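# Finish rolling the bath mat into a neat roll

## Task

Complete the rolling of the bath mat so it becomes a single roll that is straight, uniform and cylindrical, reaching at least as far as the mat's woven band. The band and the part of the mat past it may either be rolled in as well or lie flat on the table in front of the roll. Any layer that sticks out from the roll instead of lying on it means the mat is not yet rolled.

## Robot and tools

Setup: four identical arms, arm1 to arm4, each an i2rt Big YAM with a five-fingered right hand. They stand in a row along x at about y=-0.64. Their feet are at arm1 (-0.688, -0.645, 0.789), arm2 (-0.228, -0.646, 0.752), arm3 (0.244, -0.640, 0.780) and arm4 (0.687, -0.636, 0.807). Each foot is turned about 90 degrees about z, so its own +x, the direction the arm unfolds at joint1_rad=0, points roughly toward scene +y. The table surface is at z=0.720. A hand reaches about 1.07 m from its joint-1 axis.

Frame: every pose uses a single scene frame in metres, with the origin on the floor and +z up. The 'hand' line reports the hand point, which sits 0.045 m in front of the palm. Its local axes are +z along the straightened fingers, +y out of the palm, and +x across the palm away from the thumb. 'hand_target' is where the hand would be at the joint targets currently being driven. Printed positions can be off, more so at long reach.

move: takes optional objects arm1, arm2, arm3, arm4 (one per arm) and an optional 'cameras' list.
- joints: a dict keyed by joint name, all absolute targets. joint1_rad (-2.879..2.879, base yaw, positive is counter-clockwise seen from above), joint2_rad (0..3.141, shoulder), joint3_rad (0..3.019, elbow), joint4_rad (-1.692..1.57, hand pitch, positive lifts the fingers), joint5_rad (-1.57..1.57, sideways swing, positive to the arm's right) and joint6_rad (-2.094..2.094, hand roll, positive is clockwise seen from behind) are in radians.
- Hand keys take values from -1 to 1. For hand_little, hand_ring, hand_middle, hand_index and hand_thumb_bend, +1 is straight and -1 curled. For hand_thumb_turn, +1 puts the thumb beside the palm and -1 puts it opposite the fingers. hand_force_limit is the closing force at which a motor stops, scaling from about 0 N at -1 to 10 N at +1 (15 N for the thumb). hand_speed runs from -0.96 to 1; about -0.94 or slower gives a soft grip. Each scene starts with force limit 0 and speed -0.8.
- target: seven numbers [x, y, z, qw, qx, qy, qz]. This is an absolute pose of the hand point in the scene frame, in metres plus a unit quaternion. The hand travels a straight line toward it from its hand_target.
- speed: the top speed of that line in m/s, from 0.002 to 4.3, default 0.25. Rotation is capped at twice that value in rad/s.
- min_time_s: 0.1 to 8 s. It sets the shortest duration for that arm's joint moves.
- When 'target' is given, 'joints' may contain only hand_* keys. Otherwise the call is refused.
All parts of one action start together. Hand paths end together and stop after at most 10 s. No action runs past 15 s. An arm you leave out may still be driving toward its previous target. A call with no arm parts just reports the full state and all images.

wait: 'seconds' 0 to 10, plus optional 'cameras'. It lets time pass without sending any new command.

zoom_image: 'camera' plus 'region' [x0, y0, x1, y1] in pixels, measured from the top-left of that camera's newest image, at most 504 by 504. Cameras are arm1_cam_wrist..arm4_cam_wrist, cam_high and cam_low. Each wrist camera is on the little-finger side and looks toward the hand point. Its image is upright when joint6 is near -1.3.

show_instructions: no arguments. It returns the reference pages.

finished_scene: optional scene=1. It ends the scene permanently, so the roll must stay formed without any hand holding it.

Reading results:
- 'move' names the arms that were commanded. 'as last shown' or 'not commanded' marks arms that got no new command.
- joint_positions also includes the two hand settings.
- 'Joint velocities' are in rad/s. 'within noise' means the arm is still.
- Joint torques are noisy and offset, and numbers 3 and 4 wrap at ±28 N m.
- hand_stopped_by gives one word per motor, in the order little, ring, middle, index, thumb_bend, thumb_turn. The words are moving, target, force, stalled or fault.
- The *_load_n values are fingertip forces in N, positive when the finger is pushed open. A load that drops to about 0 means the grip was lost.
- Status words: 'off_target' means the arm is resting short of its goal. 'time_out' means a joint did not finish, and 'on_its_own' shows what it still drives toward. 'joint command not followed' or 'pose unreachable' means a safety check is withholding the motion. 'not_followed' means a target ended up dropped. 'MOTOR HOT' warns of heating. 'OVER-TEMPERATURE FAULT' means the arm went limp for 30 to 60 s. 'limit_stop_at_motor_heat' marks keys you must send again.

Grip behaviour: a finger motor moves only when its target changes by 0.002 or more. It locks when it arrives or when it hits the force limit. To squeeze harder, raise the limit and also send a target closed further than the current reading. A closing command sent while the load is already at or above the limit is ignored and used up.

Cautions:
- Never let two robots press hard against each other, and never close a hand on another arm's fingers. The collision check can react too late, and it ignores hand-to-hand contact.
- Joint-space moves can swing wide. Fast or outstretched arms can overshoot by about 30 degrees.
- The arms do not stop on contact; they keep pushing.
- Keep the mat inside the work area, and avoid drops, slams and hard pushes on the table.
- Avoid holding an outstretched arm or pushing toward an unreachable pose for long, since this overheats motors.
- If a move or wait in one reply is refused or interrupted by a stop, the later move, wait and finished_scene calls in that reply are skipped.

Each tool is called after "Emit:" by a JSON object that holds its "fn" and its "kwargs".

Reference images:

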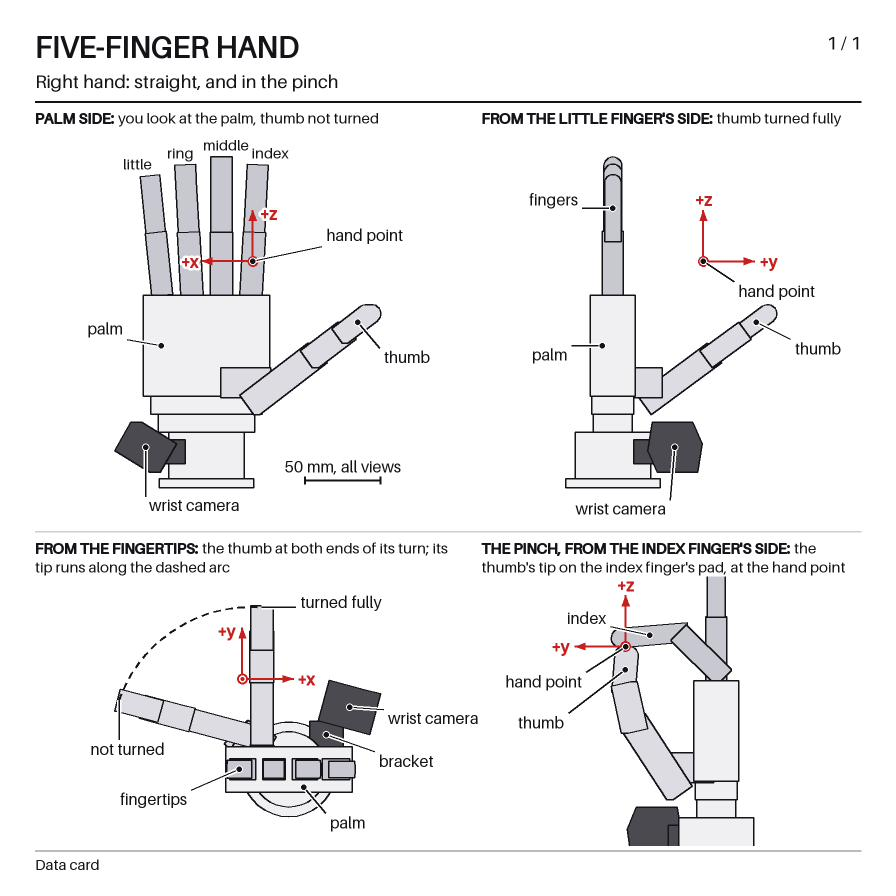

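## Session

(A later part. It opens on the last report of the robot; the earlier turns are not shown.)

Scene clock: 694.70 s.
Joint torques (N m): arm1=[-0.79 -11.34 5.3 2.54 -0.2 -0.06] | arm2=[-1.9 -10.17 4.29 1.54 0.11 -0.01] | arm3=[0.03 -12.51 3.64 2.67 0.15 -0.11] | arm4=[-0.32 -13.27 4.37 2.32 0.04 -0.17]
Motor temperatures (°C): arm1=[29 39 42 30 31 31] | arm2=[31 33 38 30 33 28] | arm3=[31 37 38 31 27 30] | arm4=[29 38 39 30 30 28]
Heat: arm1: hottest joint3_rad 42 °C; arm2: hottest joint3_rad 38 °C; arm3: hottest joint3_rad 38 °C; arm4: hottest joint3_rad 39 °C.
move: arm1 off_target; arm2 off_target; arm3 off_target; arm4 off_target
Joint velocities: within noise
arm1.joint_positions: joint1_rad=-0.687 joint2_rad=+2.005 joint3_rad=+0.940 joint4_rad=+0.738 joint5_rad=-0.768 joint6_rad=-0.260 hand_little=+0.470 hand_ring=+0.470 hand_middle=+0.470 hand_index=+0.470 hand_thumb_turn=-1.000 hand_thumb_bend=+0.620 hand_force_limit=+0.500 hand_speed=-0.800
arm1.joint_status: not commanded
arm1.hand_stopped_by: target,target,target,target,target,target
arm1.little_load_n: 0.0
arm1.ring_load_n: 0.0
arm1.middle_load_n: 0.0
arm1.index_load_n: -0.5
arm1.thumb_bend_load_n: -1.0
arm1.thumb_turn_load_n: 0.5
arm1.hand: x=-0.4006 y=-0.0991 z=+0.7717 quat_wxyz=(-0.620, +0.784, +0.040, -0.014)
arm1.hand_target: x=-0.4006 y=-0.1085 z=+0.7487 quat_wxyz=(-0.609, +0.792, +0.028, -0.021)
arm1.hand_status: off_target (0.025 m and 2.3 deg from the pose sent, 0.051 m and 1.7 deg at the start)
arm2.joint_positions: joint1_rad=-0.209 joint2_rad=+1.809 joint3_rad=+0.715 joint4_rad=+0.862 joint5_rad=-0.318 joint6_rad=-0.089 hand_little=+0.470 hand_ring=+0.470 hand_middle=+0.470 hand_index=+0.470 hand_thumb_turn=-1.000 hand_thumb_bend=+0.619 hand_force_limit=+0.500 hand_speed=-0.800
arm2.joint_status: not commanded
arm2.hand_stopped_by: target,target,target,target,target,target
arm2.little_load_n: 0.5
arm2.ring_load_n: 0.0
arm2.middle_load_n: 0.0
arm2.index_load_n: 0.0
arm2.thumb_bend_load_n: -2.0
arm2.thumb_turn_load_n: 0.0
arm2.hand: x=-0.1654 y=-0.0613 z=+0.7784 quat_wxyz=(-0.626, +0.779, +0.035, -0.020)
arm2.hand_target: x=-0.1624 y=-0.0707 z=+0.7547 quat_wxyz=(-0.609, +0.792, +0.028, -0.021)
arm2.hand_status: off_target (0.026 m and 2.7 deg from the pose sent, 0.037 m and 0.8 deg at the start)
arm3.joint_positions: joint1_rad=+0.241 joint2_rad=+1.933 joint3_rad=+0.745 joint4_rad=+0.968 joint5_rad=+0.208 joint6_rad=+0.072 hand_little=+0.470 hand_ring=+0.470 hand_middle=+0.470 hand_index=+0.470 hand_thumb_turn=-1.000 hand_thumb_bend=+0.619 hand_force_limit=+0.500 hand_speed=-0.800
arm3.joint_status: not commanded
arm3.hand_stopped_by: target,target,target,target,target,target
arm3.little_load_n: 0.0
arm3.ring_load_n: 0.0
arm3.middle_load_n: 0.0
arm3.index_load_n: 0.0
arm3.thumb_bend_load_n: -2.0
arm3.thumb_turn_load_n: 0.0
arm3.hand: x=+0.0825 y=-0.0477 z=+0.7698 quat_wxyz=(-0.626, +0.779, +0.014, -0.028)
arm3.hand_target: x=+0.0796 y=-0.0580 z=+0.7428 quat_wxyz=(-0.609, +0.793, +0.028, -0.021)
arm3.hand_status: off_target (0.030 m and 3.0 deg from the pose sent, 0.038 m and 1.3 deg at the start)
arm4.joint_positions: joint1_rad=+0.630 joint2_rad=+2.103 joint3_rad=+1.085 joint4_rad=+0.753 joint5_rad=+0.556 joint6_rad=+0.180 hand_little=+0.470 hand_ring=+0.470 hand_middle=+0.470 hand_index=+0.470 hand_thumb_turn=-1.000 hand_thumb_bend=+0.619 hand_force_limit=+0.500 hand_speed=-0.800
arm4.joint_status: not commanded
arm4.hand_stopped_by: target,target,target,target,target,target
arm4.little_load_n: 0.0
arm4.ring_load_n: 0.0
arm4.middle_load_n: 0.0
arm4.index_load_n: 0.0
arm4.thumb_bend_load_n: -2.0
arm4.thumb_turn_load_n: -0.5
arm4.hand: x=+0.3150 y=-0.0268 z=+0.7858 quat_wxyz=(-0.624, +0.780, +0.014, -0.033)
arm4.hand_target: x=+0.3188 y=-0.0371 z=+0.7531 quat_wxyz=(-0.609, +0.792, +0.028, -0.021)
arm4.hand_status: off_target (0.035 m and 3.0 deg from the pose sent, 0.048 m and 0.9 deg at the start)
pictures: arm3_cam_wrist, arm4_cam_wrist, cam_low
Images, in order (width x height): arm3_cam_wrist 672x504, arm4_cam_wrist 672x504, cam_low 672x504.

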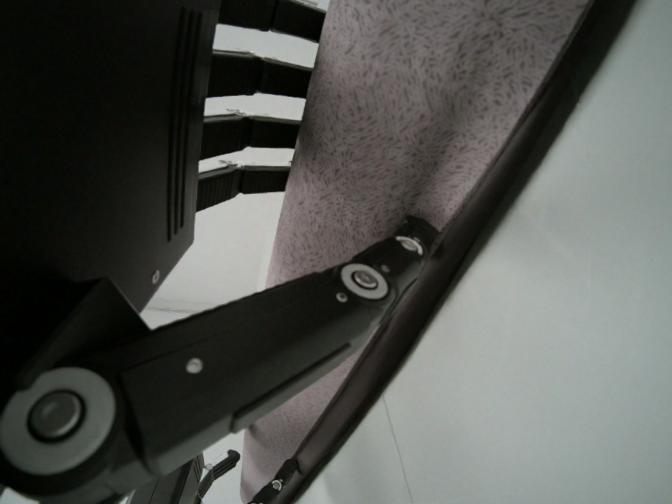

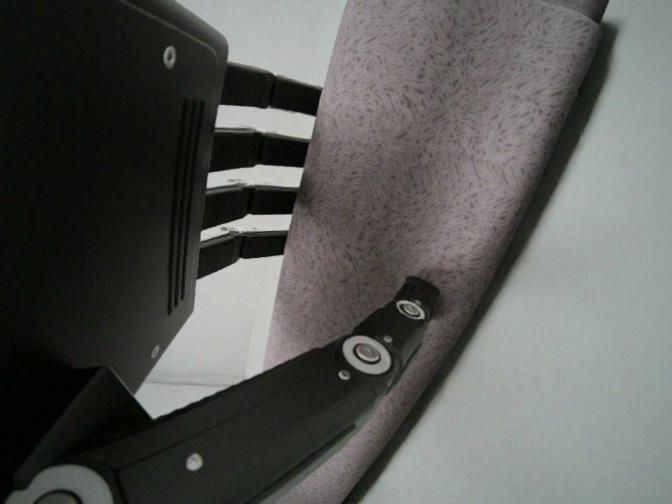

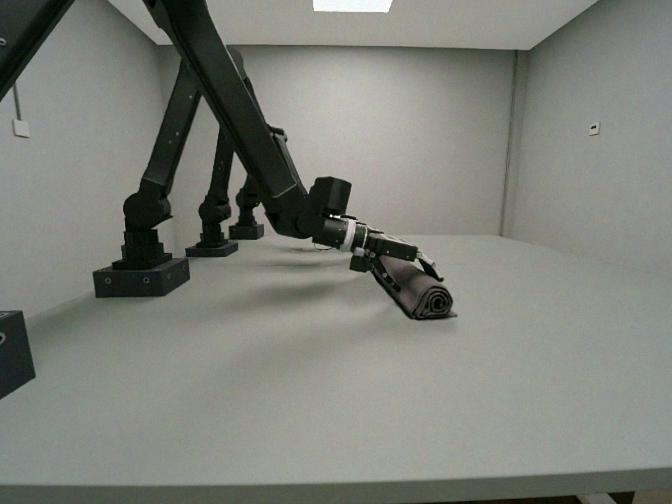

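Emit:
{"fn": "move", "kwargs": {"arm1": {"target": [-0.400, -0.114, 0.770, 0.6088, -0.7922, -0.0276, 0.0213], "speed": 0.10, "joints": {"hand_thumb_bend": 0.88, "hand_speed": -0.7}}, "arm2": {"target": [-0.162, -0.080, 0.782, 0.6088, -0.7922, -0.0276, 0.0213], "speed": 0.10, "joints": {"hand_thumb_bend": 0.88, "hand_speed": -0.7}}, "arm3": {"target": [0.079, -0.068, 0.770, 0.6088, -0.7922, -0.0276, 0.0213], "speed": 0.10, "joints": {"hand_thumb_bend": 0.88, "hand_speed": -0.7}}, "arm4": {"target": [0.318, -0.048, 0.782, 0.6088, -0.7922, -0.0276, 0.0213], "speed": 0.10, "joints": {"hand_thumb_bend": 0.88, "hand_speed": -0.7}}}}

Emit:
{"fn": "move", "kwargs": {"arm1": {"target": [-0.400, -0.114, 0.744, 0.6088, -0.7922, -0.0276, 0.0213], "speed": 0.10}, "arm2": {"target": [-0.162, -0.080, 0.750, 0.6088, -0.7922, -0.0276, 0.0213], "speed": 0.10}, "arm3": {"target": [0.079, -0.068, 0.738, 0.6088, -0.7922, -0.0276, 0.0213], "speed": 0.10}, "arm4": {"target": [0.318, -0.048, 0.750, 0.6088, -0.7922, -0.0276, 0.0213], "speed": 0.10}, "cameras": ["cam_low", "arm4_cam_wrist", "arm3_cam_wrist"]}}

Emit:
{"fn": "zoom_image", "kwargs": {"camera": "cam_low", "region": [360, 240, 500, 340]}}

Scene clock: 696.50 s.
Joint torques (N m): arm1=[-0.38 -13.74 5.22 1.83 -0.3 -0.06] | arm2=[-1.79 -14.1 4.79 1.29 -0.2 -0.04] | arm3=[0.26 -18.32 3.34 1.91 0.19 -0.08] | arm4=[0.38 -17.96 3.82 1.61 0.15 -0.12]
Motor temperatures (°C): arm1=[29 39 42 30 31 31] | arm2=[31 33 37 30 33 28] | arm3=[31 37 38 31 27 30] | arm4=[29 38 39 30 30 28]
Heat: arm1: hottest joint3_rad 42 °C; arm2: hottest joint3_rad 37 °C; arm3: hottest joint3_rad 38 °C; arm4: hottest joint3_rad 39 °C.
move: arm1 done; arm2 done; arm3 done; arm4 done
Joint velocities: within noise
arm1.joint_positions: joint1_rad=-0.695 joint2_rad=+1.982 joint3_rad=+0.928 joint4_rad=+0.710 joint5_rad=-0.772 joint6_rad=-0.260 hand_little=+0.470 hand_ring=+0.470 hand_middle=+0.470 hand_index=+0.470 hand_thumb_turn=-1.000 hand_thumb_bend=+0.880 hand_force_limit=+0.500 hand_speed=-0.700
arm1.joint_status: all done
arm1.hand_stopped_by: target,target,target,target,target,target
arm1.little_load_n: 0.0
arm1.ring_load_n: 0.0
arm1.middle_load_n: 0.0
arm1.index_load_n: 0.0
arm1.thumb_bend_load_n: 0.0
arm1.thumb_turn_load_n: 0.0
arm1.hand: x=-0.4007 y=-0.1060 z=+0.7762 quat_wxyz=(-0.615, +0.787, +0.034, -0.018)
arm1.hand_target: x=-0.4000 y=-0.1139 z=+0.7700 quat_wxyz=(-0.609, +0.792, +0.027, -0.021)
arm1.hand_status: done (0.010 m and 1.3 deg from the pose sent, 0.015 m and 2.3 deg at the start)
arm2.joint_positions: joint1_rad=-0.215 joint2_rad=+1.760 joint3_rad=+0.688 joint4_rad=+0.795 joint5_rad=-0.320 joint6_rad=-0.089 hand_little=+0.470 hand_ring=+0.470 hand_middle=+0.470 hand_index=+0.470 hand_thumb_turn=-1.000 hand_thumb_bend=+0.880 hand_force_limit=+0.500 hand_speed=-0.700
arm2.joint_status: all done
arm2.hand_stopped_by: target,target,target,target,target,target
arm2.little_load_n: 0.0
arm2.ring_load_n: 0.0
arm2.middle_load_n: 1.0
arm2.index_load_n: 0.0
arm2.thumb_bend_load_n: 0.0
arm2.thumb_turn_load_n: 0.0
arm2.hand: x=-0.1660 y=-0.0768 z=+0.7792 quat_wxyz=(-0.609, +0.792, +0.029, -0.024)
arm2.hand_target: x=-0.1621 y=-0.0799 z=+0.7819 quat_wxyz=(-0.609, +0.792, +0.028, -0.021)
arm2.hand_status: done (0.006 m and 0.4 deg from the pose sent, 0.019 m and 2.7 deg at the start)
arm3.joint_positions: joint1_rad=+0.248 joint2_rad=+1.908 joint3_rad=+0.715 joint4_rad=+0.925 joint5_rad=+0.216 joint6_rad=+0.072 hand_little=+0.470 hand_ring=+0.470 hand_middle=+0.470 hand_index=+0.470 hand_thumb_turn=-1.000 hand_thumb_bend=+0.880 hand_force_limit=+0.500 hand_speed=-0.700
arm3.joint_status: all done
arm3.hand_stopped_by: target,target,target,target,target,target
arm3.little_load_n: 0.0
arm3.ring_load_n: 0.0
arm3.middle_load_n: 0.5
arm3.index_load_n: 0.0
arm3.thumb_bend_load_n: 0.0
arm3.thumb_turn_load_n: 0.0
arm3.hand: x=+0.0842 y=-0.0636 z=+0.7624 quat_wxyz=(-0.608, +0.793, +0.018, -0.023)
arm3.hand_target: x=+0.0790 y=-0.0679 z=+0.7698 quat_wxyz=(-0.609, +0.792, +0.028, -0.021)
arm3.hand_status: done (0.010 m and 1.1 deg from the pose sent, 0.021 m and 3.0 deg at the start)
arm4.joint_positions: joint1_rad=+0.641 joint2_rad=+2.086 joint3_rad=+1.057 joint4_rad=+0.722 joint5_rad=+0.566 joint6_rad=+0.180 hand_little=+0.470 hand_ring=+0.470 hand_middle=+0.470 hand_index=+0.470 hand_thumb_turn=-1.000 hand_thumb_bend=+0.880 hand_force_limit=+0.500 hand_speed=-0.700
arm4.joint_status: all done
arm4.hand_stopped_by: target,target,target,target,target,target
arm4.little_load_n: 0.0
arm4.ring_load_n: 0.0
arm4.middle_load_n: 0.5
arm4.index_load_n: 0.0
arm4.thumb_bend_load_n: 0.0
arm4.thumb_turn_load_n: 0.5
arm4.hand: x=+0.3189 y=-0.0411 z=+0.7778 quat_wxyz=(-0.611, +0.791, +0.022, -0.022)
arm4.hand_target: x=+0.3181 y=-0.0480 z=+0.7817 quat_wxyz=(-0.609, +0.792, +0.028, -0.021)
arm4.hand_status: done (0.008 m and 0.7 deg from the pose sent, 0.022 m and 3.0 deg at the start)
pictures: none

Scene clock: 697.63 s.
Joint torques (N m): arm1=[0.44 -10.7 5.46 2.17 -0.2 -0.1] | arm2=[-1.08 -10.52 4.12 1.46 0.07 -0.07] | arm3=[0.15 -12.51 3.52 3.02 0.12 -0.08] | arm4=[0.03 -14.8 4.19 2.56 0.04 -0.15]
Motor temperatures (°C): arm1=[29 39 42 30 31 31] | arm2=[31 33 37 30 33 28] | arm3=[31 37 38 31 27 30] | arm4=[29 38 39 30 30 28]
Heat: arm1: hottest joint3_rad 42 °C; arm2: hottest joint3_rad 37 °C; arm3: hottest joint3_rad 38 °C; arm4: hottest joint3_rad 39 °C.
move: arm1 off_target; arm2 off_target; arm3 off_target; arm4 off_target
Joint velocities: within noise
arm1.joint_positions: joint1_rad=-0.695 joint2_rad=+2.003 joint3_rad=+0.928 joint4_rad=+0.757 joint5_rad=-0.775 joint6_rad=-0.260 hand_little=+0.470 hand_ring=+0.470 hand_middle=+0.470 hand_index=+0.470 hand_thumb_turn=-1.000 hand_thumb_bend=+0.879 hand_force_limit=+0.500 hand_speed=-0.700
arm1.joint_status: not commanded
arm1.hand_stopped_by: target,target,target,target,target,target
arm1.little_load_n: -0.5
arm1.ring_load_n: 0.0
arm1.middle_load_n: 0.0
arm1.index_load_n: 0.0
arm1.thumb_bend_load_n: -1.5
arm1.thumb_turn_load_n: 0.5
arm1.hand: x=-0.3993 y=-0.1039 z=+0.7721 quat_wxyz=(-0.622, +0.781, +0.041, -0.012)
arm1.hand_target: x=-0.4007 y=-0.1147 z=+0.7449 quat_wxyz=(-0.609, +0.792, +0.027, -0.021)
arm1.hand_status: off_target (0.030 m and 2.7 deg from the pose sent, 0.033 m and 1.3 deg at the start)
arm2.joint_positions: joint1_rad=-0.216 joint2_rad=+1.815 joint3_rad=+0.686 joint4_rad=+0.883 joint5_rad=-0.324 joint6_rad=-0.088 hand_little=+0.470 hand_ring=+0.470 hand_middle=+0.470 hand_index=+0.470 hand_thumb_turn=-1.000 hand_thumb_bend=+0.880 hand_force_limit=+0.500 hand_speed=-0.700
arm2.joint_status: not commanded
arm2.hand_stopped_by: target,target,target,target,target,target
arm2.little_load_n: 0.0
arm2.ring_load_n: 0.0
arm2.middle_load_n: 0.0
arm2.index_load_n: 0.0
arm2.thumb_bend_load_n: 0.0
arm2.thumb_turn_load_n: 0.0
arm2.hand: x=-0.1655 y=-0.0731 z=+0.7683 quat_wxyz=(-0.621, +0.783, +0.033, -0.022)
arm2.hand_target: x=-0.1622 y=-0.0804 z=+0.7505 quat_wxyz=(-0.609, +0.792, +0.028, -0.021)
arm2.hand_status: off_target (0.020 m and 1.9 deg from the pose sent, 0.030 m and 0.3 deg at the start)
arm3.joint_positions: joint1_rad=+0.249 joint2_rad=+1.940 joint3_rad=+0.715 joint4_rad=+0.990 joint5_rad=+0.217 joint6_rad=+0.072 hand_little=+0.470 hand_ring=+0.470 hand_middle=+0.470 hand_index=+0.470 hand_thumb_turn=-1.000 hand_thumb_bend=+0.880 hand_force_limit=+0.500 hand_speed=-0.700
arm3.joint_status: not commanded
arm3.hand_stopped_by: target,target,target,target,target,target
arm3.little_load_n: 0.0
arm3.ring_load_n: 0.0
arm3.middle_load_n: -0.5
arm3.index_load_n: 0.5
arm3.thumb_bend_load_n: 1.0
arm3.thumb_turn_load_n: -1.5
arm3.hand: x=+0.0831 y=-0.0605 z=+0.7598 quat_wxyz=(-0.621, +0.783, +0.016, -0.026)
arm3.hand_target: x=+0.0794 y=-0.0686 z=+0.7387 quat_wxyz=(-0.609, +0.792, +0.028, -0.021)
arm3.hand_status: off_target (0.023 m and 2.2 deg from the pose sent, 0.025 m and 1.1 deg at the start)
arm4.joint_positions: joint1_rad=+0.641 joint2_rad=+2.108 joint3_rad=+1.057 joint4_rad=+0.769 joint5_rad=+0.568 joint6_rad=+0.180 hand_little=+0.470 hand_ring=+0.470 hand_middle=+0.470 hand_index=+0.470 hand_thumb_turn=-1.000 hand_thumb_bend=+0.880 hand_force_limit=+0.500 hand_speed=-0.700
arm4.joint_status: not commanded
arm4.hand_stopped_by: target,target,target,target,target,target
arm4.little_load_n: 0.0
arm4.ring_load_n: 0.5
arm4.middle_load_n: 1.5
arm4.index_load_n: 0.0
arm4.thumb_bend_load_n: 0.0
arm4.thumb_turn_load_n: 0.0
arm4.hand: x=+0.3179 y=-0.0390 z=+0.7741 quat_wxyz=(-0.620, +0.784, +0.017, -0.027)
arm4.hand_target: x=+0.3186 y=-0.0485 z=+0.7506 quat_wxyz=(-0.609, +0.792, +0.028, -0.021)
arm4.hand_status: off_target (0.026 m and 2.1 deg from the pose sent, 0.029 m and 0.7 deg at the start)
pictures: arm3_cam_wrist, arm4_cam_wrist, cam_low
Images, in order (width x height): arm3_cam_wrist 672x504, arm4_cam_wrist 672x504, cam_low 672x504.

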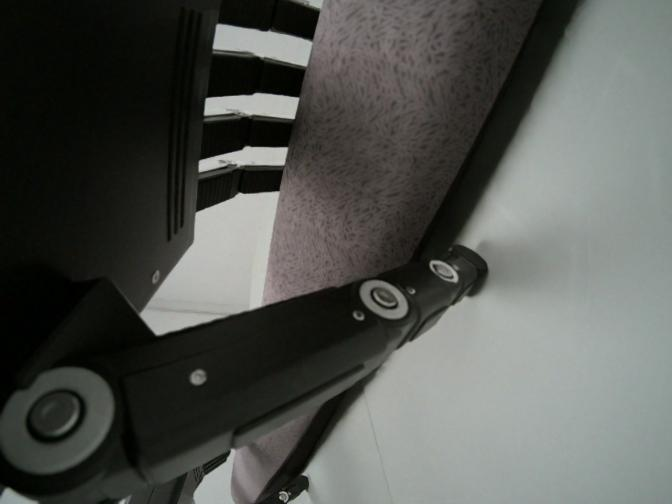

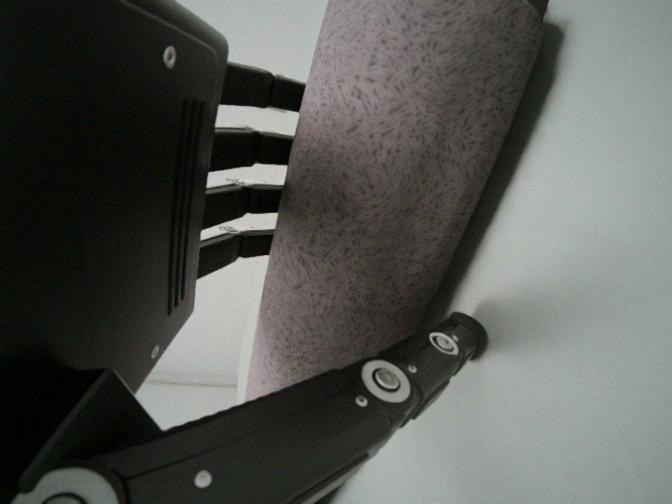

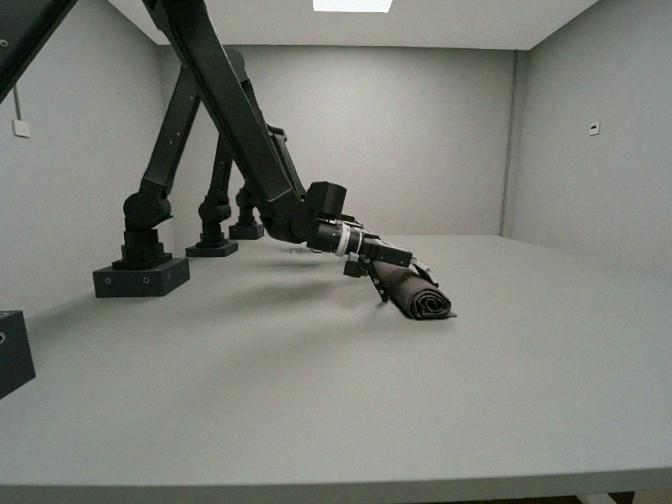

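Scaled by 3.600 from the camera's image (finer frame: 960x720).

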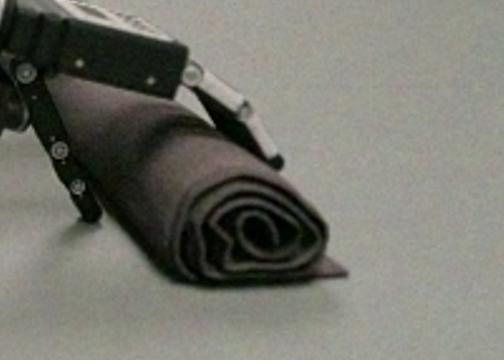

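Emit:
{"fn": "move", "kwargs": {"arm1": {"target": [-0.400, -0.098, 0.742, 0.6088, -0.7922, -0.0276, 0.0213], "speed": 0.06, "joints": {"hand_thumb_bend": 0.45, "hand_little": 0.37, "hand_ring": 0.37, "hand_middle": 0.37, "hand_index": 0.37, "hand_speed": -0.8}}, "arm2": {"target": [-0.162, -0.058, 0.749, 0.6088, -0.7922, -0.0276, 0.0213], "speed": 0.06, "joints": {"hand_thumb_bend": 0.45, "hand_little": 0.37, "hand_ring": 0.37, "hand_middle": 0.37, "hand_index": 0.37, "hand_speed": -0.8}}, "arm3": {"target": [0.079, -0.047, 0.737, 0.6088, -0.7922, -0.0276, 0.0213], "speed": 0.06, "joints": {"hand_thumb_bend": 0.45, "hand_little": 0.37, "hand_ring": 0.37, "hand_middle": 0.37, "hand_index": 0.37, "hand_speed": -0.8}}, "arm4": {"target": [0.318, -0.024, 0.749, 0.6088, -0.7922, -0.0276, 0.0213], "speed": 0.06, "joints": {"hand_thumb_bend": 0.45, "hand_little": 0.37, "hand_ring": 0.37, "hand_middle": 0.37, "hand_index": 0.37, "hand_speed": -0.8}}, "cameras": ["cam_low", "arm4_cam_wrist", "arm1_cam_wrist"]}}

Emit:
{"fn": "zoom_image", "kwargs": {"camera": "cam_low", "region": [360, 240, 500, 340]}}

Scene clock: 700.43 s.
Joint torques (N m): arm1=[2.49 -12.1 7.54 2 0.07 -0.08] | arm2=[0.26 -11.69 6.56 0.58 0.35 -0.06] | arm3=[-1.08 -13.27 5.57 1.68 -0.11 -0.07] | arm4=[-0.79 -14.51 6.86 1.31 -0.12 -0.24]
Motor temperatures (°C): arm1=[29 38 42 30 31 31] | arm2=[31 33 37 30 33 28] | arm3=[31 37 38 31 27 30] | arm4=[29 38 39 30 30 28]
Heat: arm1: hottest joint3_rad 42 °C; arm2: hottest joint3_rad 37 °C; arm3: hottest joint3_rad 38 °C; arm4: hottest joint3_rad 39 °C.
move: arm1 off_target; arm2 off_target; arm3 off_target; arm4 off_target
Joint velocities: within noise
arm1.joint_positions: joint1_rad=-0.693 joint2_rad=+2.025 joint3_rad=+0.937 joint4_rad=+0.757 joint5_rad=-0.763 joint6_rad=-0.250 hand_little=+0.370 hand_ring=+0.370 hand_middle=+0.370 hand_index=+0.370 hand_thumb_turn=-1.000 hand_thumb_bend=+0.451 hand_force_limit=+0.500 hand_speed=-0.800
arm1.joint_status: all done
arm1.hand_stopped_by: target,target,target,target,target,target
arm1.little_load_n: 0.0
arm1.ring_load_n: 0.0
arm1.middle_load_n: 3.0
arm1.index_load_n: 0.0
arm1.thumb_bend_load_n: 1.0
arm1.thumb_turn_load_n: 0.0
arm1.hand: x=-0.3981 y=-0.1024 z=+0.7625 quat_wxyz=(-0.618, +0.785, +0.031, -0.015)
arm1.hand_target: x=-0.4005 y=-0.0991 z=+0.7423 quat_wxyz=(-0.609, +0.793, +0.028, -0.021)
arm1.hand_status: off_target (0.021 m and 1.6 deg from the pose sent, 0.031 m and 2.7 deg at the start)
arm2.joint_positions: joint1_rad=-0.213 joint2_rad=+1.848 joint3_rad=+0.722 joint4_rad=+0.884 joint5_rad=-0.318 joint6_rad=-0.088 hand_little=+0.370 hand_ring=+0.370 hand_middle=+0.371 hand_index=+0.370 hand_thumb_turn=-1.000 hand_thumb_bend=+0.453 hand_force_limit=+0.500 hand_speed=-0.800
arm2.joint_status: all done
arm2.hand_stopped_by: target,target,target,target,target,target
arm2.little_load_n: 0.0
arm2.ring_load_n: 0.0
arm2.middle_load_n: 6.0
arm2.index_load_n: 0.5
arm2.thumb_bend_load_n: 3.5
arm2.thumb_turn_load_n: 0.5
arm2.hand: x=-0.1623 y=-0.0599 z=+0.7646 quat_wxyz=(-0.623, +0.781, +0.032, -0.020)
arm2.hand_target: x=-0.1621 y=-0.0586 z=+0.7492 quat_wxyz=(-0.609, +0.792, +0.028, -0.021)
arm2.hand_status: off_target (0.016 m and 2.1 deg from the pose sent, 0.025 m and 1.9 deg at the start)
arm3.joint_positions: joint1_rad=+0.249 joint2_rad=+1.969 joint3_rad=+0.744 joint4_rad=+0.991 joint5_rad=+0.211 joint6_rad=+0.067 hand_little=+0.370 hand_ring=+0.370 hand_middle=+0.370 hand_index=+0.370 hand_thumb_turn=-1.000 hand_thumb_bend=+0.452 hand_force_limit=+0.500 hand_speed=-0.800
arm3.joint_status: all done
arm3.hand_stopped_by: target,target,target,target,target,target
arm3.little_load_n: 0.5
arm3.ring_load_n: 1.5
arm3.middle_load_n: 2.0
arm3.index_load_n: 2.5
arm3.thumb_bend_load_n: 3.0
arm3.thumb_turn_load_n: 0.0
arm3.hand: x=+0.0796 y=-0.0518 z=+0.7540 quat_wxyz=(-0.621, +0.783, +0.019, -0.027)
arm3.hand_target: x=+0.0794 y=-0.0480 z=+0.7372 quat_wxyz=(-0.609, +0.792, +0.028, -0.021)
arm3.hand_status: off_target (0.018 m and 2.1 deg from the pose sent, 0.027 m and 2.2 deg at the start)
arm4.joint_positions: joint1_rad=+0.628 joint2_rad=+2.131 joint3_rad=+1.084 joint4_rad=+0.772 joint5_rad=+0.546 joint6_rad=+0.180 hand_little=+0.370 hand_ring=+0.370 hand_middle=+0.370 hand_index=+0.370 hand_thumb_turn=-1.000 hand_thumb_bend=+0.452 hand_force_limit=+0.500 hand_speed=-0.800
arm4.joint_status: all done
arm4.hand_stopped_by: target,target,target,target,target,target
arm4.little_load_n: 0.0
arm4.ring_load_n: 0.0
arm4.middle_load_n: 1.5
arm4.index_load_n: 1.5
arm4.thumb_bend_load_n: 2.0
arm4.thumb_turn_load_n: 1.0
arm4.hand: x=+0.3167 y=-0.0285 z=+0.7700 quat_wxyz=(-0.620, +0.784, +0.018, -0.033)
arm4.hand_target: x=+0.3185 y=-0.0250 z=+0.7495 quat_wxyz=(-0.609, +0.792, +0.028, -0.022)
arm4.hand_status: off_target (0.022 m and 2.4 deg from the pose sent, 0.029 m and 2.1 deg at the start)
pictures: arm1_cam_wrist, arm4_cam_wrist, cam_low
Images, in order (width x height): arm1_cam_wrist 672x504, arm4_cam_wrist 672x504, cam_low 672x504.

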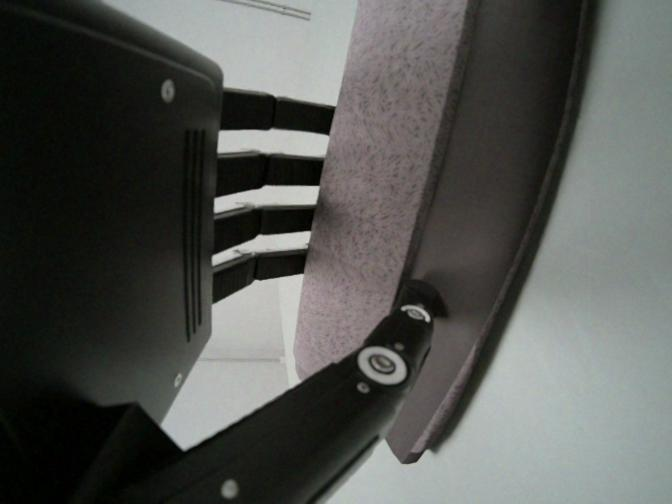

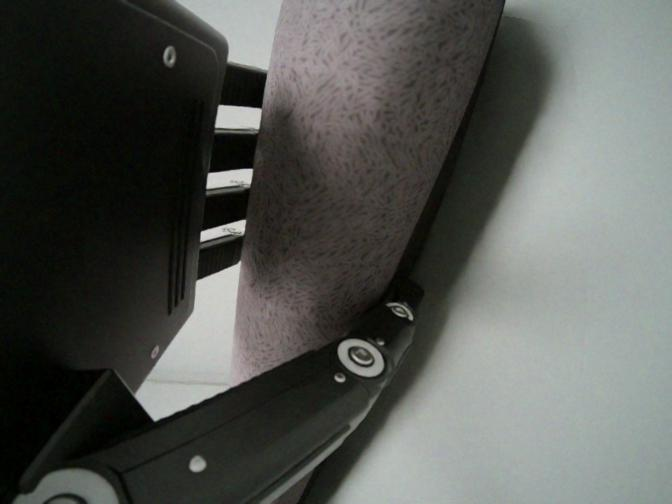

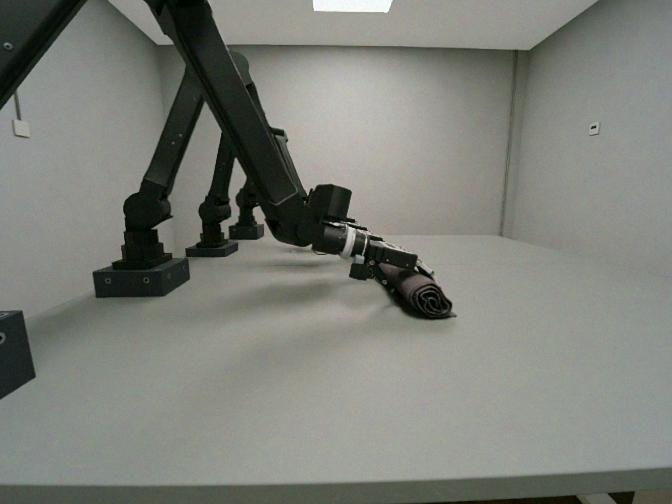

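Scaled by 3.600 from the camera's image (finer frame: 960x720).

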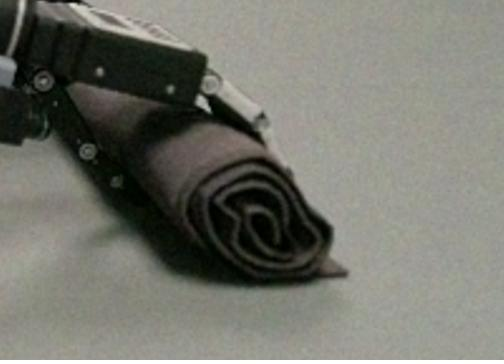

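Emit:
{"fn": "move", "kwargs": {"arm1": {"joints": {"hand_thumb_bend": 0.38, "hand_little": 0.32, "hand_ring": 0.32, "hand_middle": 0.32, "hand_index": 0.32, "hand_speed": -0.85}}, "arm2": {"joints": {"hand_thumb_bend": 0.38, "hand_little": 0.32, "hand_ring": 0.32, "hand_middle": 0.32, "hand_index": 0.32, "hand_speed": -0.85}}, "arm3": {"joints": {"hand_thumb_bend": 0.38, "hand_little": 0.32, "hand_ring": 0.32, "hand_middle": 0.32, "hand_index": 0.32, "hand_speed": -0.85}}, "arm4": {"joints": {"hand_thumb_bend": 0.38, "hand_little": 0.32, "hand_ring": 0.32, "hand_middle": 0.32, "hand_index": 0.32, "hand_speed": -0.85}}, "cameras": ["cam_low", "cam_high"]}}

Emit:
{"fn": "zoom_image", "kwargs": {"camera": "cam_low", "region": [360, 240, 500, 340]}}

Scene clock: 701.97 s.
Joint torques (N m): arm1=[1.61 -9.88 7.49 2.19 0.01 -0.11] | arm2=[-1.08 -11.63 6.08 0.57 0.37 0.01] | arm3=[-1.08 -13.39 5.08 1.68 -0.11 -0.04] | arm4=[-0.85 -14.8 6.42 1.31 -0.12 -0.18]
Motor temperatures (°C): arm1=[29 38 42 30 31 31] | arm2=[31 33 37 30 33 28] | arm3=[31 37 38 31 27 30] | arm4=[29 37 39 30 30 28]
Heat: arm1: hottest joint3_rad 42 °C; arm2: hottest joint3_rad 37 °C; arm3: hottest joint3_rad 38 °C; arm4: hottest joint3_rad 39 °C.
move: arm1 done; arm2 off_target; arm3 done; arm4 done
Joint velocities: within noise
arm1.joint_positions: joint1_rad=-0.692 joint2_rad=+2.025 joint3_rad=+0.941 joint4_rad=+0.757 joint5_rad=-0.763 joint6_rad=-0.250 hand_little=+0.320 hand_ring=+0.320 hand_middle=+0.321 hand_index=+0.320 hand_thumb_turn=-1.000 hand_thumb_bend=+0.381 hand_force_limit=+0.500 hand_speed=-0.850
arm1.joint_status: all done
arm1.hand_stopped_by: target,target,target,target,target,target
arm1.little_load_n: 0.0
arm1.ring_load_n: -0.5
arm1.middle_load_n: 5.0
arm1.index_load_n: 0.5
arm1.thumb_bend_load_n: 2.0
arm1.thumb_turn_load_n: 0.0
arm1.hand: x=-0.3976 y=-0.1009 z=+0.7637 quat_wxyz=(-0.619, +0.785, +0.033, -0.014)
arm1.hand_target: x=-0.4005 y=-0.0989 z=+0.7424 quat_wxyz=(-0.609, +0.792, +0.028, -0.021)
arm1.hand_status: not commanded
arm2.joint_positions: joint1_rad=-0.212 joint2_rad=+1.848 joint3_rad=+0.726 joint4_rad=+0.884 joint5_rad=-0.318 joint6_rad=-0.088 hand_little=+0.320 hand_ring=+0.320 hand_middle=+0.346 hand_index=+0.321 hand_thumb_turn=-1.000 hand_thumb_bend=+0.384 hand_force_limit=+0.500 hand_speed=-0.850
arm2.joint_status: hand_middle off_target (ended at +0.346, target +0.320); the others done
arm2.hand_stopped_by: target,target,force,target,target,target
arm2.little_load_n: 0.5
arm2.ring_load_n: 1.0
arm2.middle_load_n: 3.5
arm2.index_load_n: 2.0
arm2.thumb_bend_load_n: 4.0
arm2.thumb_turn_load_n: 0.0
arm2.hand: x=-0.1623 y=-0.0583 z=+0.7660 quat_wxyz=(-0.624, +0.780, +0.032, -0.020)
arm2.hand_target: x=-0.1620 y=-0.0586 z=+0.7493 quat_wxyz=(-0.609, +0.792, +0.028, -0.021)
arm2.hand_status: not commanded
arm3.joint_positions: joint1_rad=+0.249 joint2_rad=+1.969 joint3_rad=+0.752 joint4_rad=+0.991 joint5_rad=+0.211 joint6_rad=+0.064 hand_little=+0.320 hand_ring=+0.320 hand_middle=+0.321 hand_index=+0.320 hand_thumb_turn=-1.000 hand_thumb_bend=+0.382 hand_force_limit=+0.500 hand_speed=-0.850
arm3.joint_status: all done
arm3.hand_stopped_by: target,target,target,target,target,target
arm3.little_load_n: 0.0
arm3.ring_load_n: 1.5
arm3.middle_load_n: 4.0
arm3.index_load_n: 1.0
arm3.thumb_bend_load_n: 2.5
arm3.thumb_turn_load_n: 0.0
arm3.hand: x=+0.0787 y=-0.0480 z=+0.7571 quat_wxyz=(-0.624, +0.781, +0.020, -0.026)
arm3.hand_target: x=+0.0793 y=-0.0479 z=+0.7373 quat_wxyz=(-0.609, +0.792, +0.028, -0.021)
arm3.hand_status: not commanded
arm4.joint_positions: joint1_rad=+0.626 joint2_rad=+2.131 joint3_rad=+1.088 joint4_rad=+0.772 joint5_rad=+0.546 joint6_rad=+0.178 hand_little=+0.320 hand_ring=+0.320 hand_middle=+0.321 hand_index=+0.321 hand_thumb_turn=-1.000 hand_thumb_bend=+0.382 hand_force_limit=+0.500 hand_speed=-0.850
arm4.joint_status: all done
arm4.hand_stopped_by: target,target,target,target,target,target
arm4.little_load_n: 0.0
arm4.ring_load_n: 1.0
arm4.middle_load_n: 2.5
arm4.index_load_n: 2.0
arm4.thumb_bend_load_n: 2.5
arm4.thumb_turn_load_n: 0.5
arm4.hand: x=+0.3167 y=-0.0262 z=+0.7719 quat_wxyz=(-0.622, +0.782, +0.017, -0.033)
arm4.hand_target: x=+0.3187 y=-0.0250 z=+0.7495 quat_wxyz=(-0.609, +0.792, +0.028, -0.021)
arm4.hand_status: not commanded
pictures: cam_high, cam_low
Images, in order (width x height): cam_high 672x504, cam_low 672x504.

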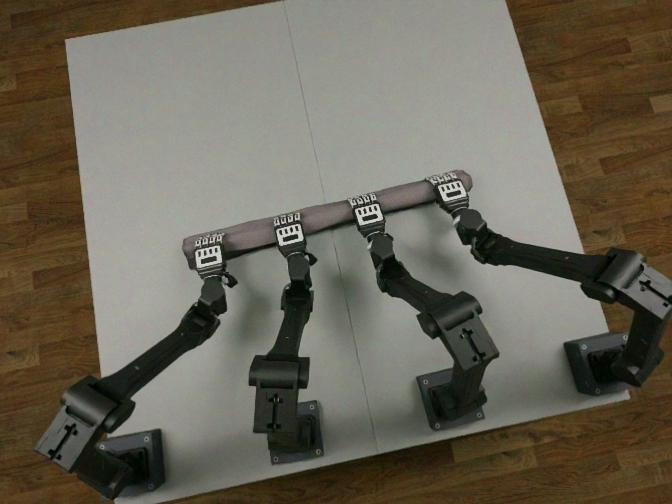

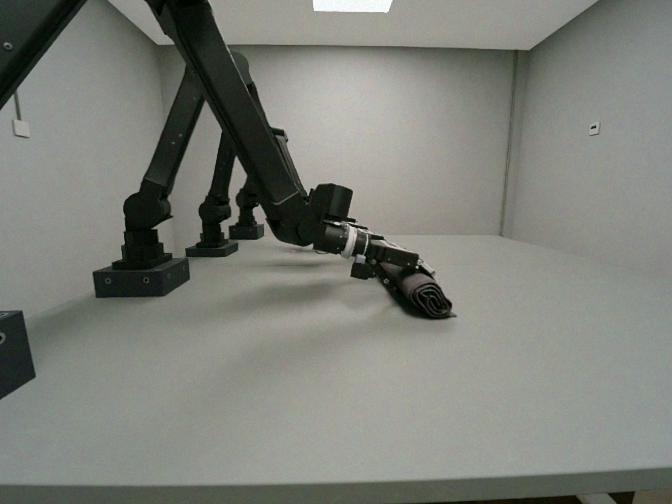

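Scaled by 3.600 from the camera's image (finer frame: 960x720).

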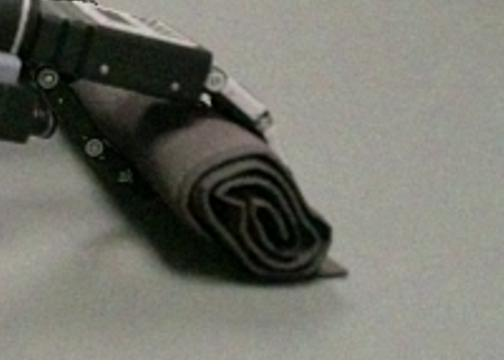

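Emit:
{"fn": "move", "kwargs": {"arm1": {"target": [-0.400, -0.092, 0.748, 0.4462, -0.8944, -0.0312, 0.0156], "speed": 0.08}, "arm2": {"target": [-0.162, -0.050, 0.754, 0.4462, -0.8944, -0.0312, 0.0156], "speed": 0.08}, "arm3": {"target": [0.079, -0.040, 0.743, 0.4462, -0.8944, -0.0312, 0.0156], "speed": 0.08}, "arm4": {"target": [0.318, -0.018, 0.754, 0.4462, -0.8944, -0.0312, 0.0156], "speed": 0.08}, "cameras": ["cam_low", "arm1_cam_wrist"]}}

Emit:
{"fn": "zoom_image", "kwargs": {"camera": "cam_low", "region": [360, 240, 500, 340]}}

Scene clock: 707.43 s.
Joint torques (N m): arm1=[0.85 -12.51 8.35 0.99 0.15 -0.21] | arm2=[-0.67 -11.99 7.56 0.28 0.47 -0.1] | arm3=[-1.14 -15.62 6.22 0.68 -0.22 0.2] | arm4=[-0.32 -17.08 7.19 0.49 -0.24 -0.07]
Motor temperatures (°C): arm1=[29 38 42 30 31 31] | arm2=[31 33 37 30 33 28] | arm3=[31 37 38 30 27 30] | arm4=[29 37 38 30 30 28]
Heat: arm1: hottest joint3_rad 42 °C; arm2: hottest joint3_rad 37 °C; arm3: hottest joint3_rad 38 °C; arm4: hottest joint3_rad 38 °C.
move: arm1 off_target; arm2 off_target; arm3 off_target; arm4 off_target
Joint velocities: within noise
arm1.joint_positions: joint1_rad=-0.611 joint2_rad=+1.929 joint3_rad=+1.144 joint4_rad=+0.059 joint5_rad=-0.567 joint6_rad=-0.461 hand_little=+0.320 hand_ring=+0.320 hand_middle=+0.321 hand_index=+0.320 hand_thumb_turn=-1.000 hand_thumb_bend=+0.381 hand_force_limit=+0.500 hand_speed=-0.850
arm1.joint_status: not commanded
arm1.hand_stopped_by: target,target,target,target,target,target
arm1.little_load_n: 0.0
arm1.ring_load_n: 0.0
arm1.middle_load_n: 4.0
arm1.index_load_n: 0.0
arm1.thumb_bend_load_n: 1.0
arm1.thumb_turn_load_n: 0.0
arm1.hand: x=-0.3977 y=-0.0860 z=+0.7715 quat_wxyz=(-0.468, +0.883, +0.034, -0.010)
arm1.hand_target: x=-0.4004 y=-0.0927 z=+0.7486 quat_wxyz=(-0.446, +0.894, +0.031, -0.016)
arm1.hand_status: off_target (0.024 m and 2.9 deg from the pose sent, 0.018 m and 23.5 deg at the start)
arm2.joint_positions: joint1_rad=-0.172 joint2_rad=+1.751 joint3_rad=+0.972 joint4_rad=+0.167 joint5_rad=-0.236 joint6_rad=-0.164 hand_little=+0.320 hand_ring=+0.320 hand_middle=+0.346 hand_index=+0.321 hand_thumb_turn=-1.000 hand_thumb_bend=+0.384 hand_force_limit=+0.500 hand_speed=-0.850
arm2.joint_status: not commanded
arm2.hand_stopped_by: target,target,force,target,target,target
arm2.little_load_n: 0.0
arm2.ring_load_n: 0.5
arm2.middle_load_n: 3.5
arm2.index_load_n: 1.0
arm2.thumb_bend_load_n: 4.5
arm2.thumb_turn_load_n: 0.0
arm2.hand: x=-0.1633 y=-0.0437 z=+0.7753 quat_wxyz=(-0.471, +0.881, +0.032, -0.018)
arm2.hand_target: x=-0.1621 y=-0.0508 z=+0.7546 quat_wxyz=(-0.446, +0.894, +0.031, -0.016)
arm2.hand_status: off_target (0.022 m and 3.2 deg from the pose sent, 0.015 m and 24.3 deg at the start)
arm3.joint_positions: joint1_rad=+0.225 joint2_rad=+1.852 joint3_rad=+0.979 joint4_rad=+0.280 joint5_rad=+0.159 joint6_rad=+0.098 hand_little=+0.320 hand_ring=+0.320 hand_middle=+0.321 hand_index=+0.320 hand_thumb_turn=-1.000 hand_thumb_bend=+0.382 hand_force_limit=+0.500 hand_speed=-0.850
arm3.joint_status: not commanded
arm3.hand_stopped_by: target,target,target,target,target,target
arm3.little_load_n: 0.0
arm3.ring_load_n: 0.0
arm3.middle_load_n: 2.0
arm3.index_load_n: 1.5
arm3.thumb_bend_load_n: 1.0
arm3.thumb_turn_load_n: 0.0
arm3.hand: x=+0.0770 y=-0.0316 z=+0.7637 quat_wxyz=(-0.473, +0.880, +0.034, -0.015)
arm3.hand_target: x=+0.0791 y=-0.0406 z=+0.7436 quat_wxyz=(-0.447, +0.894, +0.031, -0.016)
arm3.hand_status: off_target (0.022 m and 3.5 deg from the pose sent, 0.016 m and 24.3 deg at the start)
arm4.joint_positions: joint1_rad=+0.569 joint2_rad=+2.061 joint3_rad=+1.314 joint4_rad=+0.089 joint5_rad=+0.408 joint6_rad=+0.326 hand_little=+0.320 hand_ring=+0.320 hand_middle=+0.321 hand_index=+0.321 hand_thumb_turn=-1.000 hand_thumb_bend=+0.382 hand_force_limit=+0.500 hand_speed=-0.850
arm4.joint_status: not commanded
arm4.hand_stopped_by: target,target,target,target,target,target
arm4.little_load_n: 0.0
arm4.ring_load_n: 0.5
arm4.middle_load_n: 4.0
arm4.index_load_n: 1.0
arm4.thumb_bend_load_n: 2.5
arm4.thumb_turn_load_n: 1.0
arm4.hand: x=+0.3157 y=-0.0113 z=+0.7778 quat_wxyz=(-0.469, +0.882, +0.024, -0.024)
arm4.hand_target: x=+0.3184 y=-0.0187 z=+0.7545 quat_wxyz=(-0.446, +0.894, +0.031, -0.016)
arm4.hand_status: off_target (0.025 m and 3.2 deg from the pose sent, 0.020 m and 24.1 deg at the start)
pictures: arm1_cam_wrist, cam_low
Images, in order (width x height): arm1_cam_wrist 672x504, cam_low 672x504.

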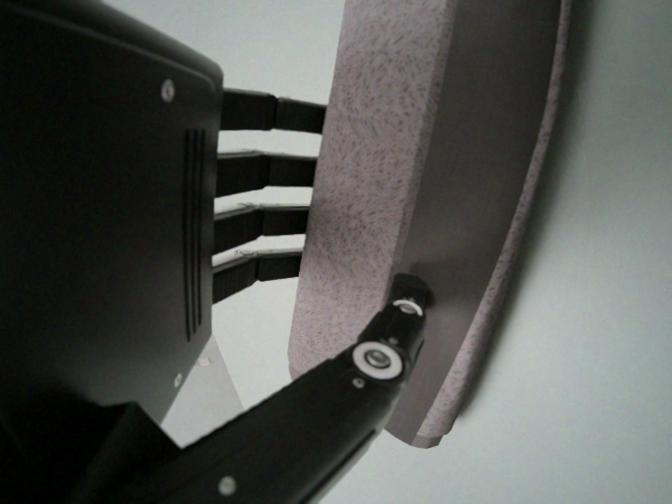

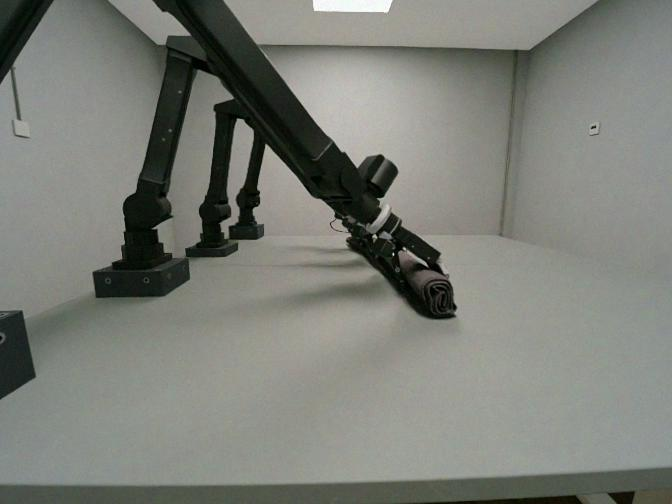

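Scaled by 3.600 from the camera's image (finer frame: 960x720).

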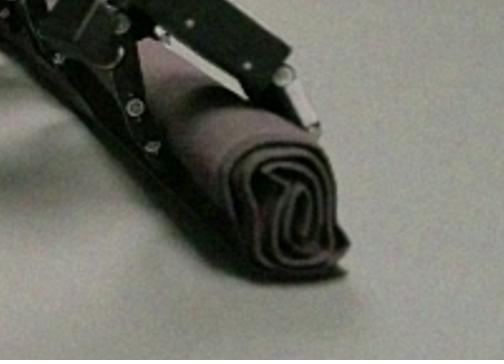

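Emit:
{"fn": "zoom_image", "kwargs": {"camera": "cam_low", "region": [410, 265, 470, 325]}}

Scaled by 8.400 from the camera's image (finer frame: 960x720).

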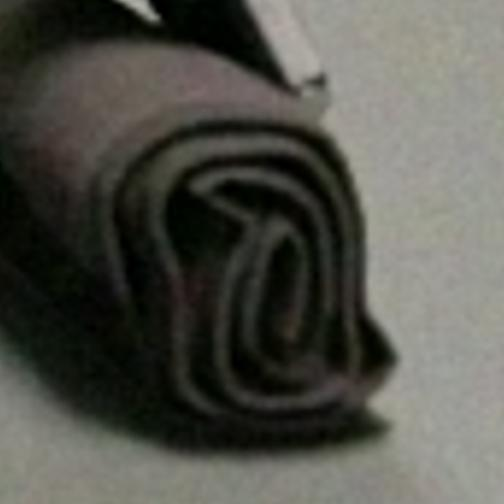

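Emit:
{"fn": "move", "kwargs": {"arm1": {"joints": {"hand_thumb_bend": 0.60, "hand_little": 0.47, "hand_ring": 0.47, "hand_middle": 0.47, "hand_index": 0.47, "hand_speed": -0.90}}, "arm2": {"joints": {"hand_thumb_bend": 0.60, "hand_little": 0.47, "hand_ring": 0.47, "hand_middle": 0.47, "hand_index": 0.47, "hand_speed": -0.90}}, "arm3": {"joints": {"hand_thumb_bend": 0.60, "hand_little": 0.47, "hand_ring": 0.47, "hand_middle": 0.47, "hand_index": 0.47, "hand_speed": -0.90}}, "arm4": {"joints": {"hand_thumb_bend": 0.60, "hand_little": 0.47, "hand_ring": 0.47, "hand_middle": 0.47, "hand_index": 0.47, "hand_speed": -0.90}}, "cameras": ["cam_low"]}}

Emit:
{"fn": "zoom_image", "kwargs": {"camera": "cam_low", "region": [360, 240, 500, 340]}}

Scene clock: 710.27 s.
Joint torques (N m): arm1=[1.79 -12.81 8.34 1.7 -0.01 -0.18] | arm2=[-1.08 -12.28 7.69 0.72 0.35 -0.1] | arm3=[-1.26 -15.74 6.22 1.54 -0.07 0.19] | arm4=[-0.15 -16.56 7.17 1.37 0.03 -0.06]
Motor temperatures (°C): arm1=[29 38 41 30 31 31] | arm2=[31 33 37 30 33 28] | arm3=[31 37 38 30 27 30] | arm4=[29 37 38 30 30 28]
Heat: arm1: hottest joint3_rad 41 °C; arm2: hottest joint3_rad 37 °C; arm3: hottest joint3_rad 38 °C; arm4: hottest joint3_rad 38 °C.
move: arm1 done; arm2 done; arm3 done; arm4 done
Joint velocities: within noise
arm1.joint_positions: joint1_rad=-0.611 joint2_rad=+1.929 joint3_rad=+1.144 joint4_rad=+0.046 joint5_rad=-0.559 joint6_rad=-0.466 hand_little=+0.470 hand_ring=+0.470 hand_middle=+0.470 hand_index=+0.470 hand_thumb_turn=-1.000 hand_thumb_bend=+0.600 hand_force_limit=+0.500 hand_speed=-0.900
arm1.joint_status: all done
arm1.hand_stopped_by: target,target,target,target,target,target
arm1.little_load_n: 0.0
arm1.ring_load_n: 0.0
arm1.middle_load_n: 1.0
arm1.index_load_n: 0.0
arm1.thumb_bend_load_n: 0.0
arm1.thumb_turn_load_n: 0.0
arm1.hand: x=-0.3978 y=-0.0885 z=+0.7692 quat_wxyz=(-0.463, +0.886, +0.032, -0.010)
arm1.hand_target: x=-0.4004 y=-0.0927 z=+0.7486 quat_wxyz=(-0.446, +0.894, +0.031, -0.016)
arm1.hand_status: not commanded
arm2.joint_positions: joint1_rad=-0.172 joint2_rad=+1.752 joint3_rad=+0.972 joint4_rad=+0.152 joint5_rad=-0.231 joint6_rad=-0.165 hand_little=+0.470 hand_ring=+0.470 hand_middle=+0.470 hand_index=+0.470 hand_thumb_turn=-1.000 hand_thumb_bend=+0.600 hand_force_limit=+0.500 hand_speed=-0.900
arm2.joint_status: all done
arm2.hand_stopped_by: target,target,target,target,target,target
arm2.little_load_n: 0.0
arm2.ring_load_n: 0.0
arm2.middle_load_n: 2.0
arm2.index_load_n: 0.0
arm2.thumb_bend_load_n: 0.5
arm2.thumb_turn_load_n: 0.0
arm2.hand: x=-0.1630 y=-0.0464 z=+0.7719 quat_wxyz=(-0.464, +0.885, +0.030, -0.017)
arm2.hand_target: x=-0.1621 y=-0.0507 z=+0.7546 quat_wxyz=(-0.446, +0.894, +0.031, -0.016)
arm2.hand_status: not commanded
arm3.joint_positions: joint1_rad=+0.225 joint2_rad=+1.853 joint3_rad=+0.979 joint4_rad=+0.260 joint5_rad=+0.155 joint6_rad=+0.099 hand_little=+0.470 hand_ring=+0.470 hand_middle=+0.470 hand_index=+0.470 hand_thumb_turn=-1.000 hand_thumb_bend=+0.600 hand_force_limit=+0.500 hand_speed=-0.900
arm3.joint_status: all done
arm3.hand_stopped_by: target,target,target,target,target,target
arm3.little_load_n: 0.0
arm3.ring_load_n: 0.0
arm3.middle_load_n: 1.0
arm3.index_load_n: 0.5
arm3.thumb_bend_load_n: 0.0
arm3.thumb_turn_load_n: 0.0
arm3.hand: x=+0.0773 y=-0.0359 z=+0.7592 quat_wxyz=(-0.464, +0.885, +0.035, -0.015)
arm3.hand_target: x=+0.0791 y=-0.0407 z=+0.7435 quat_wxyz=(-0.446, +0.894, +0.031, -0.016)
arm3.hand_status: not commanded
arm4.joint_positions: joint1_rad=+0.569 joint2_rad=+2.064 joint3_rad=+1.314 joint4_rad=+0.070 joint5_rad=+0.401 joint6_rad=+0.326 hand_little=+0.470 hand_ring=+0.470 hand_middle=+0.470 hand_index=+0.470 hand_thumb_turn=-1.000 hand_thumb_bend=+0.600 hand_force_limit=+0.500 hand_speed=-0.900
arm4.joint_status: all done
arm4.hand_stopped_by: target,target,target,target,target,target
arm4.little_load_n: 0.0
arm4.ring_load_n: 0.0
arm4.middle_load_n: 0.5
arm4.index_load_n: 0.5
arm4.thumb_bend_load_n: 0.0
arm4.thumb_turn_load_n: 0.0
arm4.hand: x=+0.3168 y=-0.0153 z=+0.7727 quat_wxyz=(-0.460, +0.887, +0.028, -0.022)
arm4.hand_target: x=+0.3184 y=-0.0187 z=+0.7546 quat_wxyz=(-0.446, +0.894, +0.031, -0.016)
arm4.hand_status: not commanded
Images, in order (width x height): cam_low 672x504.

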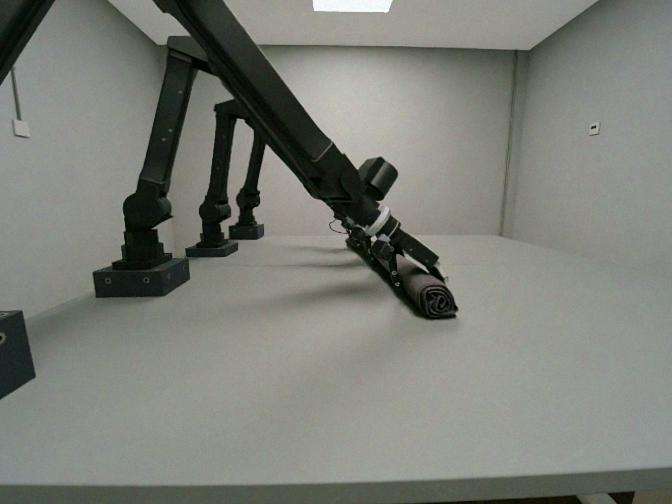

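Scaled by 3.600 from the camera's image (finer frame: 960x720).

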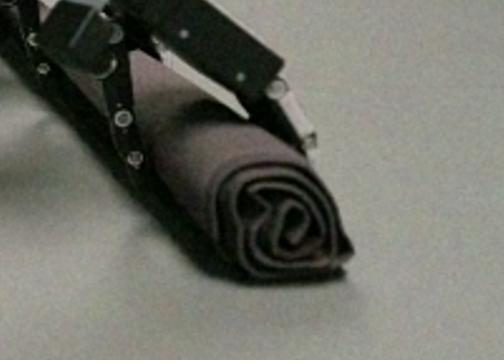

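Emit:
{"fn": "zoom_image", "kwargs": {"camera": "cam_low", "region": [410, 270, 470, 330]}}

Scaled by 8.400 from the camera's image (finer frame: 960x720).

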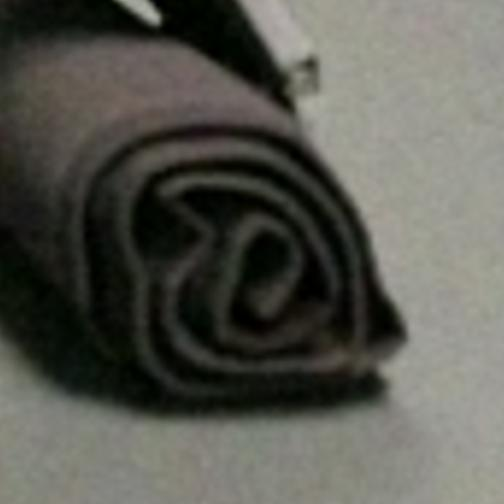

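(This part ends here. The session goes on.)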